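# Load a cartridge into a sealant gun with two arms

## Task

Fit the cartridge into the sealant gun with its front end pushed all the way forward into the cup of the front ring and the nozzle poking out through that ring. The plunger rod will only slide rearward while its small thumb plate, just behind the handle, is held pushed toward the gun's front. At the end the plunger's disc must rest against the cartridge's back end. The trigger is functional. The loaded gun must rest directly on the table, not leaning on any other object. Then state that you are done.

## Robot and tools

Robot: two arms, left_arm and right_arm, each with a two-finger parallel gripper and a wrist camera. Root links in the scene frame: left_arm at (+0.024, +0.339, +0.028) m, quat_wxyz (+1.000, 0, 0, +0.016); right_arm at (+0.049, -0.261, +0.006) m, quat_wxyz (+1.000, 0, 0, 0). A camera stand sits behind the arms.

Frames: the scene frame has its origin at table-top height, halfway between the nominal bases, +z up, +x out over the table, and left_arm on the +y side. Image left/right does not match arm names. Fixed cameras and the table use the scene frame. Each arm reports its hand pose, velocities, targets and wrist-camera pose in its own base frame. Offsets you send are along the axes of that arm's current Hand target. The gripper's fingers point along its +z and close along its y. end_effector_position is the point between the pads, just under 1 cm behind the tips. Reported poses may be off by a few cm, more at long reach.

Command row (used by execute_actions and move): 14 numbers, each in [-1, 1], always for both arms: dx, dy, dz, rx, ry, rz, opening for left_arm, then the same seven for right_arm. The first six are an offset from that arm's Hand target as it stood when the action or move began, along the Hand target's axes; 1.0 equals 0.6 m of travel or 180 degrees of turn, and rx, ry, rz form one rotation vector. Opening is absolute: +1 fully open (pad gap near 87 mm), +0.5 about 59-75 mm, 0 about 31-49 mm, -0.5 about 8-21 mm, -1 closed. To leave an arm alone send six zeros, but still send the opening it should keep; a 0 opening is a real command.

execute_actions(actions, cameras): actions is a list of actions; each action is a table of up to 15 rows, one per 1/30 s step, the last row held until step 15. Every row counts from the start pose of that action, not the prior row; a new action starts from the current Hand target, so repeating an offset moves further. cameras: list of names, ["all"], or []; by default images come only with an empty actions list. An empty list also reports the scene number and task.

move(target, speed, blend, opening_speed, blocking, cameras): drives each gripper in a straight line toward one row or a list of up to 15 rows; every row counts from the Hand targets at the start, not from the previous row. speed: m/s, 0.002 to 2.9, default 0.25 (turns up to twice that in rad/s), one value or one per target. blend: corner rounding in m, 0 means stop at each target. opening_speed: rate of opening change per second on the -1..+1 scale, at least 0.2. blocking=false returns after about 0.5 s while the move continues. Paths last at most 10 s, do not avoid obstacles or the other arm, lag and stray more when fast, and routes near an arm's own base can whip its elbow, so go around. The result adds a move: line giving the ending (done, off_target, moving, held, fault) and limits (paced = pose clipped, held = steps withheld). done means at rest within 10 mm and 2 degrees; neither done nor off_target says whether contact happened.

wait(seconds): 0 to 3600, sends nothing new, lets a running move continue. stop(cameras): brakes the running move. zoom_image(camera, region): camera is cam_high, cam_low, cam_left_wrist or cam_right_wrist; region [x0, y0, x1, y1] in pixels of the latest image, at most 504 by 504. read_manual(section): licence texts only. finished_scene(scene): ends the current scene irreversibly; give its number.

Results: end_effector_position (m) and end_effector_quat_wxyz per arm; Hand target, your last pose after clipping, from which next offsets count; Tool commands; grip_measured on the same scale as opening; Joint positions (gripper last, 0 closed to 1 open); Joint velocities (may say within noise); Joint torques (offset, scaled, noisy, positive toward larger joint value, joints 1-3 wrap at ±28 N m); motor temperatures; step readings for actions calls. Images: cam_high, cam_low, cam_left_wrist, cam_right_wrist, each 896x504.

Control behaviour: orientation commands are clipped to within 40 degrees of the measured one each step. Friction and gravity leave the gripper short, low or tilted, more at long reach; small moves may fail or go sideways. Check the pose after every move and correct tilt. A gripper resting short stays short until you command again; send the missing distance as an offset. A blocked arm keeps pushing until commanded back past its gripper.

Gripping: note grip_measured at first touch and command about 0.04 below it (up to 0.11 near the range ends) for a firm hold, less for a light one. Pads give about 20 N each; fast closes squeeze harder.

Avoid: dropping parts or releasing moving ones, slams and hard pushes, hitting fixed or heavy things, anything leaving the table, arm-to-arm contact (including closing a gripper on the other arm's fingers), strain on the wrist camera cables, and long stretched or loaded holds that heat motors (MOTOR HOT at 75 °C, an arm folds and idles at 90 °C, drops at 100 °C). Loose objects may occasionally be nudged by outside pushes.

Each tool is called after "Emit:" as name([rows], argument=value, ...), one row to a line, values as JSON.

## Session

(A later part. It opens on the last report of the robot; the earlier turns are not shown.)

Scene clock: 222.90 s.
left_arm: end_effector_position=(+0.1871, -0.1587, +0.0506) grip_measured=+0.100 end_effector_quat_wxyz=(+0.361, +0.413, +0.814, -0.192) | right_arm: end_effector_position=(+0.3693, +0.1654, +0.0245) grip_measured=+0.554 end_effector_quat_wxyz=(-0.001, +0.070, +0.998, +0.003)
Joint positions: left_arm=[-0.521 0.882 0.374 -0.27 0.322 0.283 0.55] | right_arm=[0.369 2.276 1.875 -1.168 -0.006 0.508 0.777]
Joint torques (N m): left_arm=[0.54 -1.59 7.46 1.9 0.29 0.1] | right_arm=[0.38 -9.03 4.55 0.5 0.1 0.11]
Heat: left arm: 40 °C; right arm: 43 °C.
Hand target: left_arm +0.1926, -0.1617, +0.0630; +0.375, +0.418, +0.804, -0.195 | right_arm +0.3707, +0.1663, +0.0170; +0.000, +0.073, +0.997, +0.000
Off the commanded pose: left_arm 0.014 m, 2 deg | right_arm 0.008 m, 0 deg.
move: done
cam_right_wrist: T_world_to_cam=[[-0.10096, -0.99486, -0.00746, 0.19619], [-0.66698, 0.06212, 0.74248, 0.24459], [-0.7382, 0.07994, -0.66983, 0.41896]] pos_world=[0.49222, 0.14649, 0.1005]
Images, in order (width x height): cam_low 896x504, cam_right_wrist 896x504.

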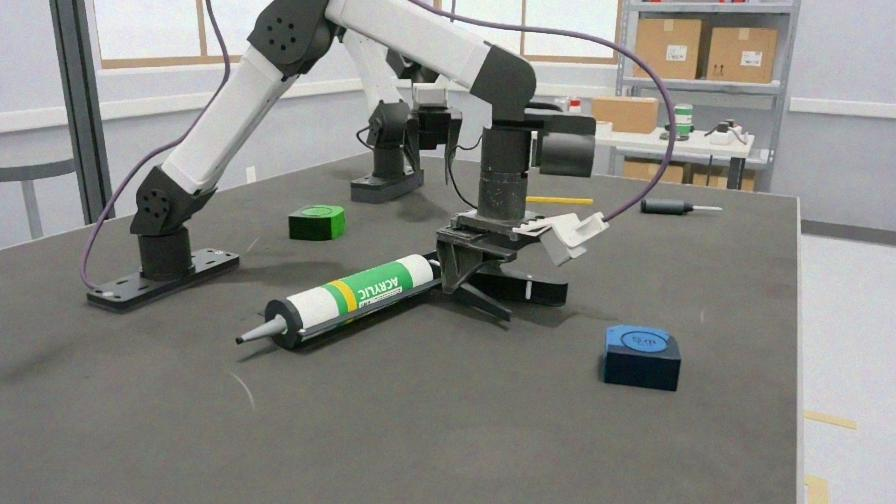

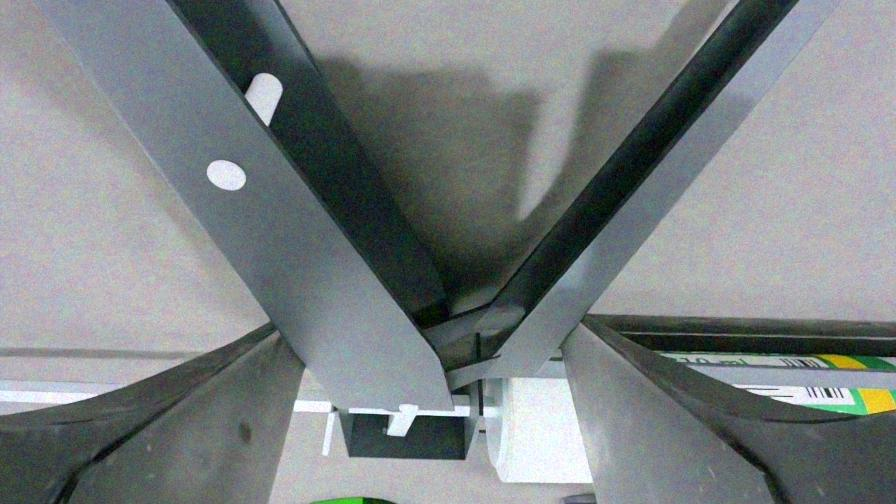

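Emit:
move([
  [0,0,0,0,0,0,0.1,0,0,0,0,0,0,0.95],
  [0,0,0,0,0,0,0.1,0,0,-0.2,0,0,0,0.95],
], opening_speed=1.5, speed=0.25, cameras=["cam_low","cam_high","cam_right_wrist"])

Emit:
zoom_image(camera="cam_low", region=[225, 200, 585, 370])

Emit:
zoom_image(camera="cam_right_wrist", region=[320, 130, 560, 300])

Scene clock: 225.57 s.
left_arm: end_effector_position=(+0.1871, -0.1587, +0.0506) grip_measured=+0.100 end_effector_quat_wxyz=(+0.361, +0.413, +0.814, -0.192) | right_arm: end_effector_position=(+0.3713, +0.1662, +0.1306) grip_measured=+0.950 end_effector_quat_wxyz=(+0.015, +0.071, +0.997, +0.010)
Joint positions: left_arm=[-0.521 0.882 0.374 -0.27 0.322 0.283 0.55] | right_arm=[0.369 2.273 2.297 -1.561 -0.005 0.51 0.975]
Joint torques (N m): left_arm=[0.57 -1.58 7.42 1.89 0.3 0.1] | right_arm=[0.25 -10.91 5.7 0.27 0.07 0.1]
Heat: left arm: 40 °C; right arm: 43 °C.
Hand target: left_arm +0.1926, -0.1617, +0.0630; +0.375, +0.418, +0.804, -0.195 | right_arm +0.3707, +0.1664, +0.1370; +0.000, +0.073, +0.997, +0.000
Off the commanded pose: left_arm 0.014 m, 2 deg | right_arm 0.006 m, 2 deg.
joint sent to its limit (right arm) — joint 4 (wrist pitch), lower limit. The joint targets are off in orientation, not in position.
move: done
cam_right_wrist: T_world_to_cam=[[-0.10277, -0.99445, -0.02237, 0.20053], [-0.68988, 0.05506, 0.72182, 0.17947], [-0.71659, 0.08962, -0.69172, 0.48469]] pos_world=[0.49175, 0.1461, 0.2102]
Images, in order (width x height): cam_high 896x504, cam_low 896x504, cam_right_wrist 896x504.

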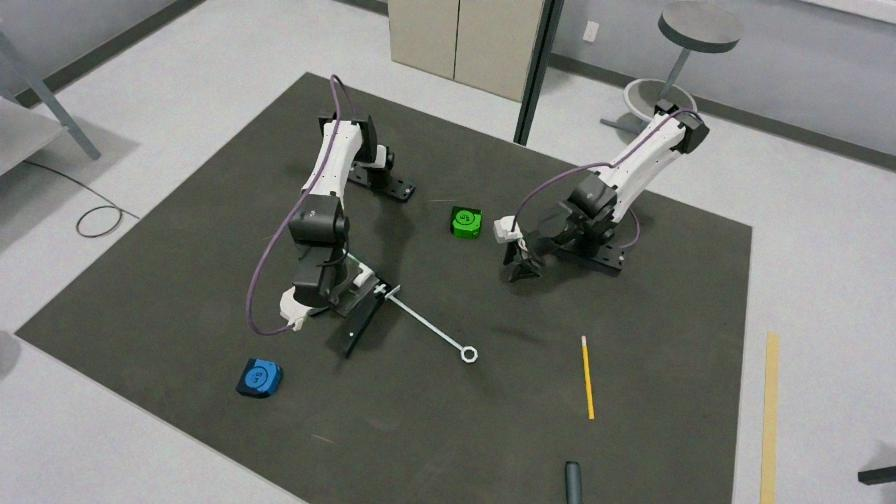

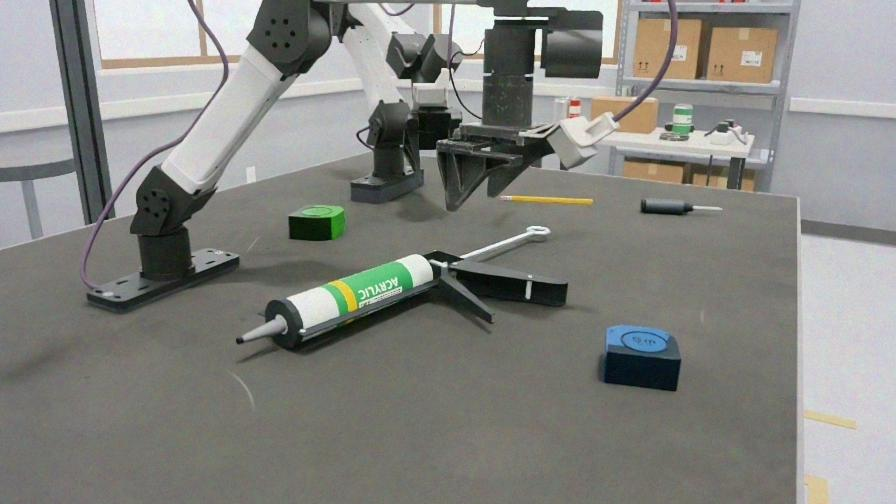

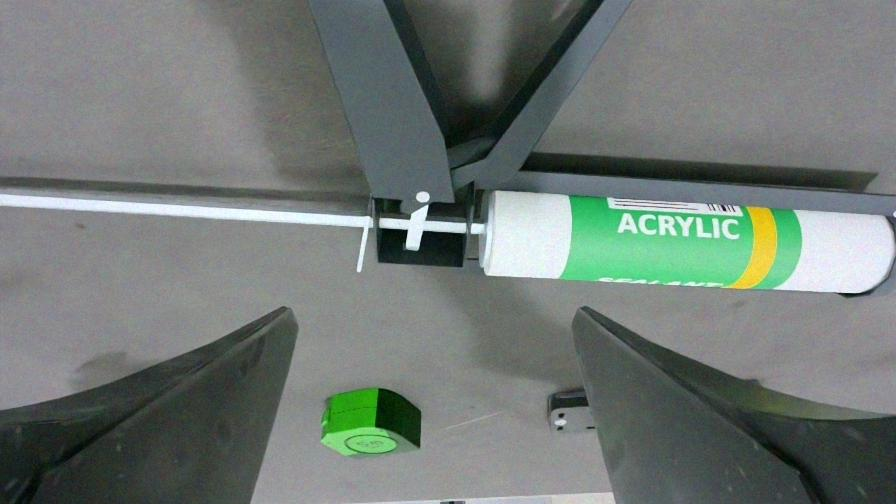

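Scaled by 1.400 from the camera's image (finer frame: 1280x720).

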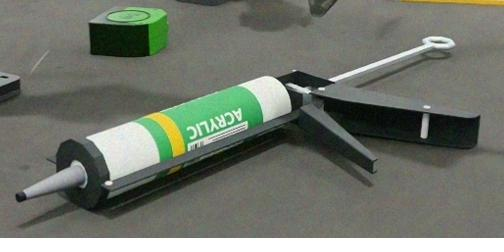

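Scaled by 2.100 from the camera's image (finer frame: 1280x720).

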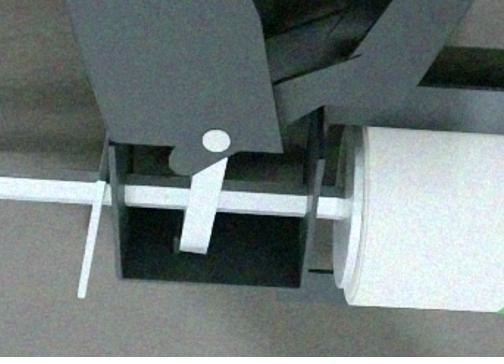

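Emit:
finished_scene(scene=2)

The scene is finished: the task was done.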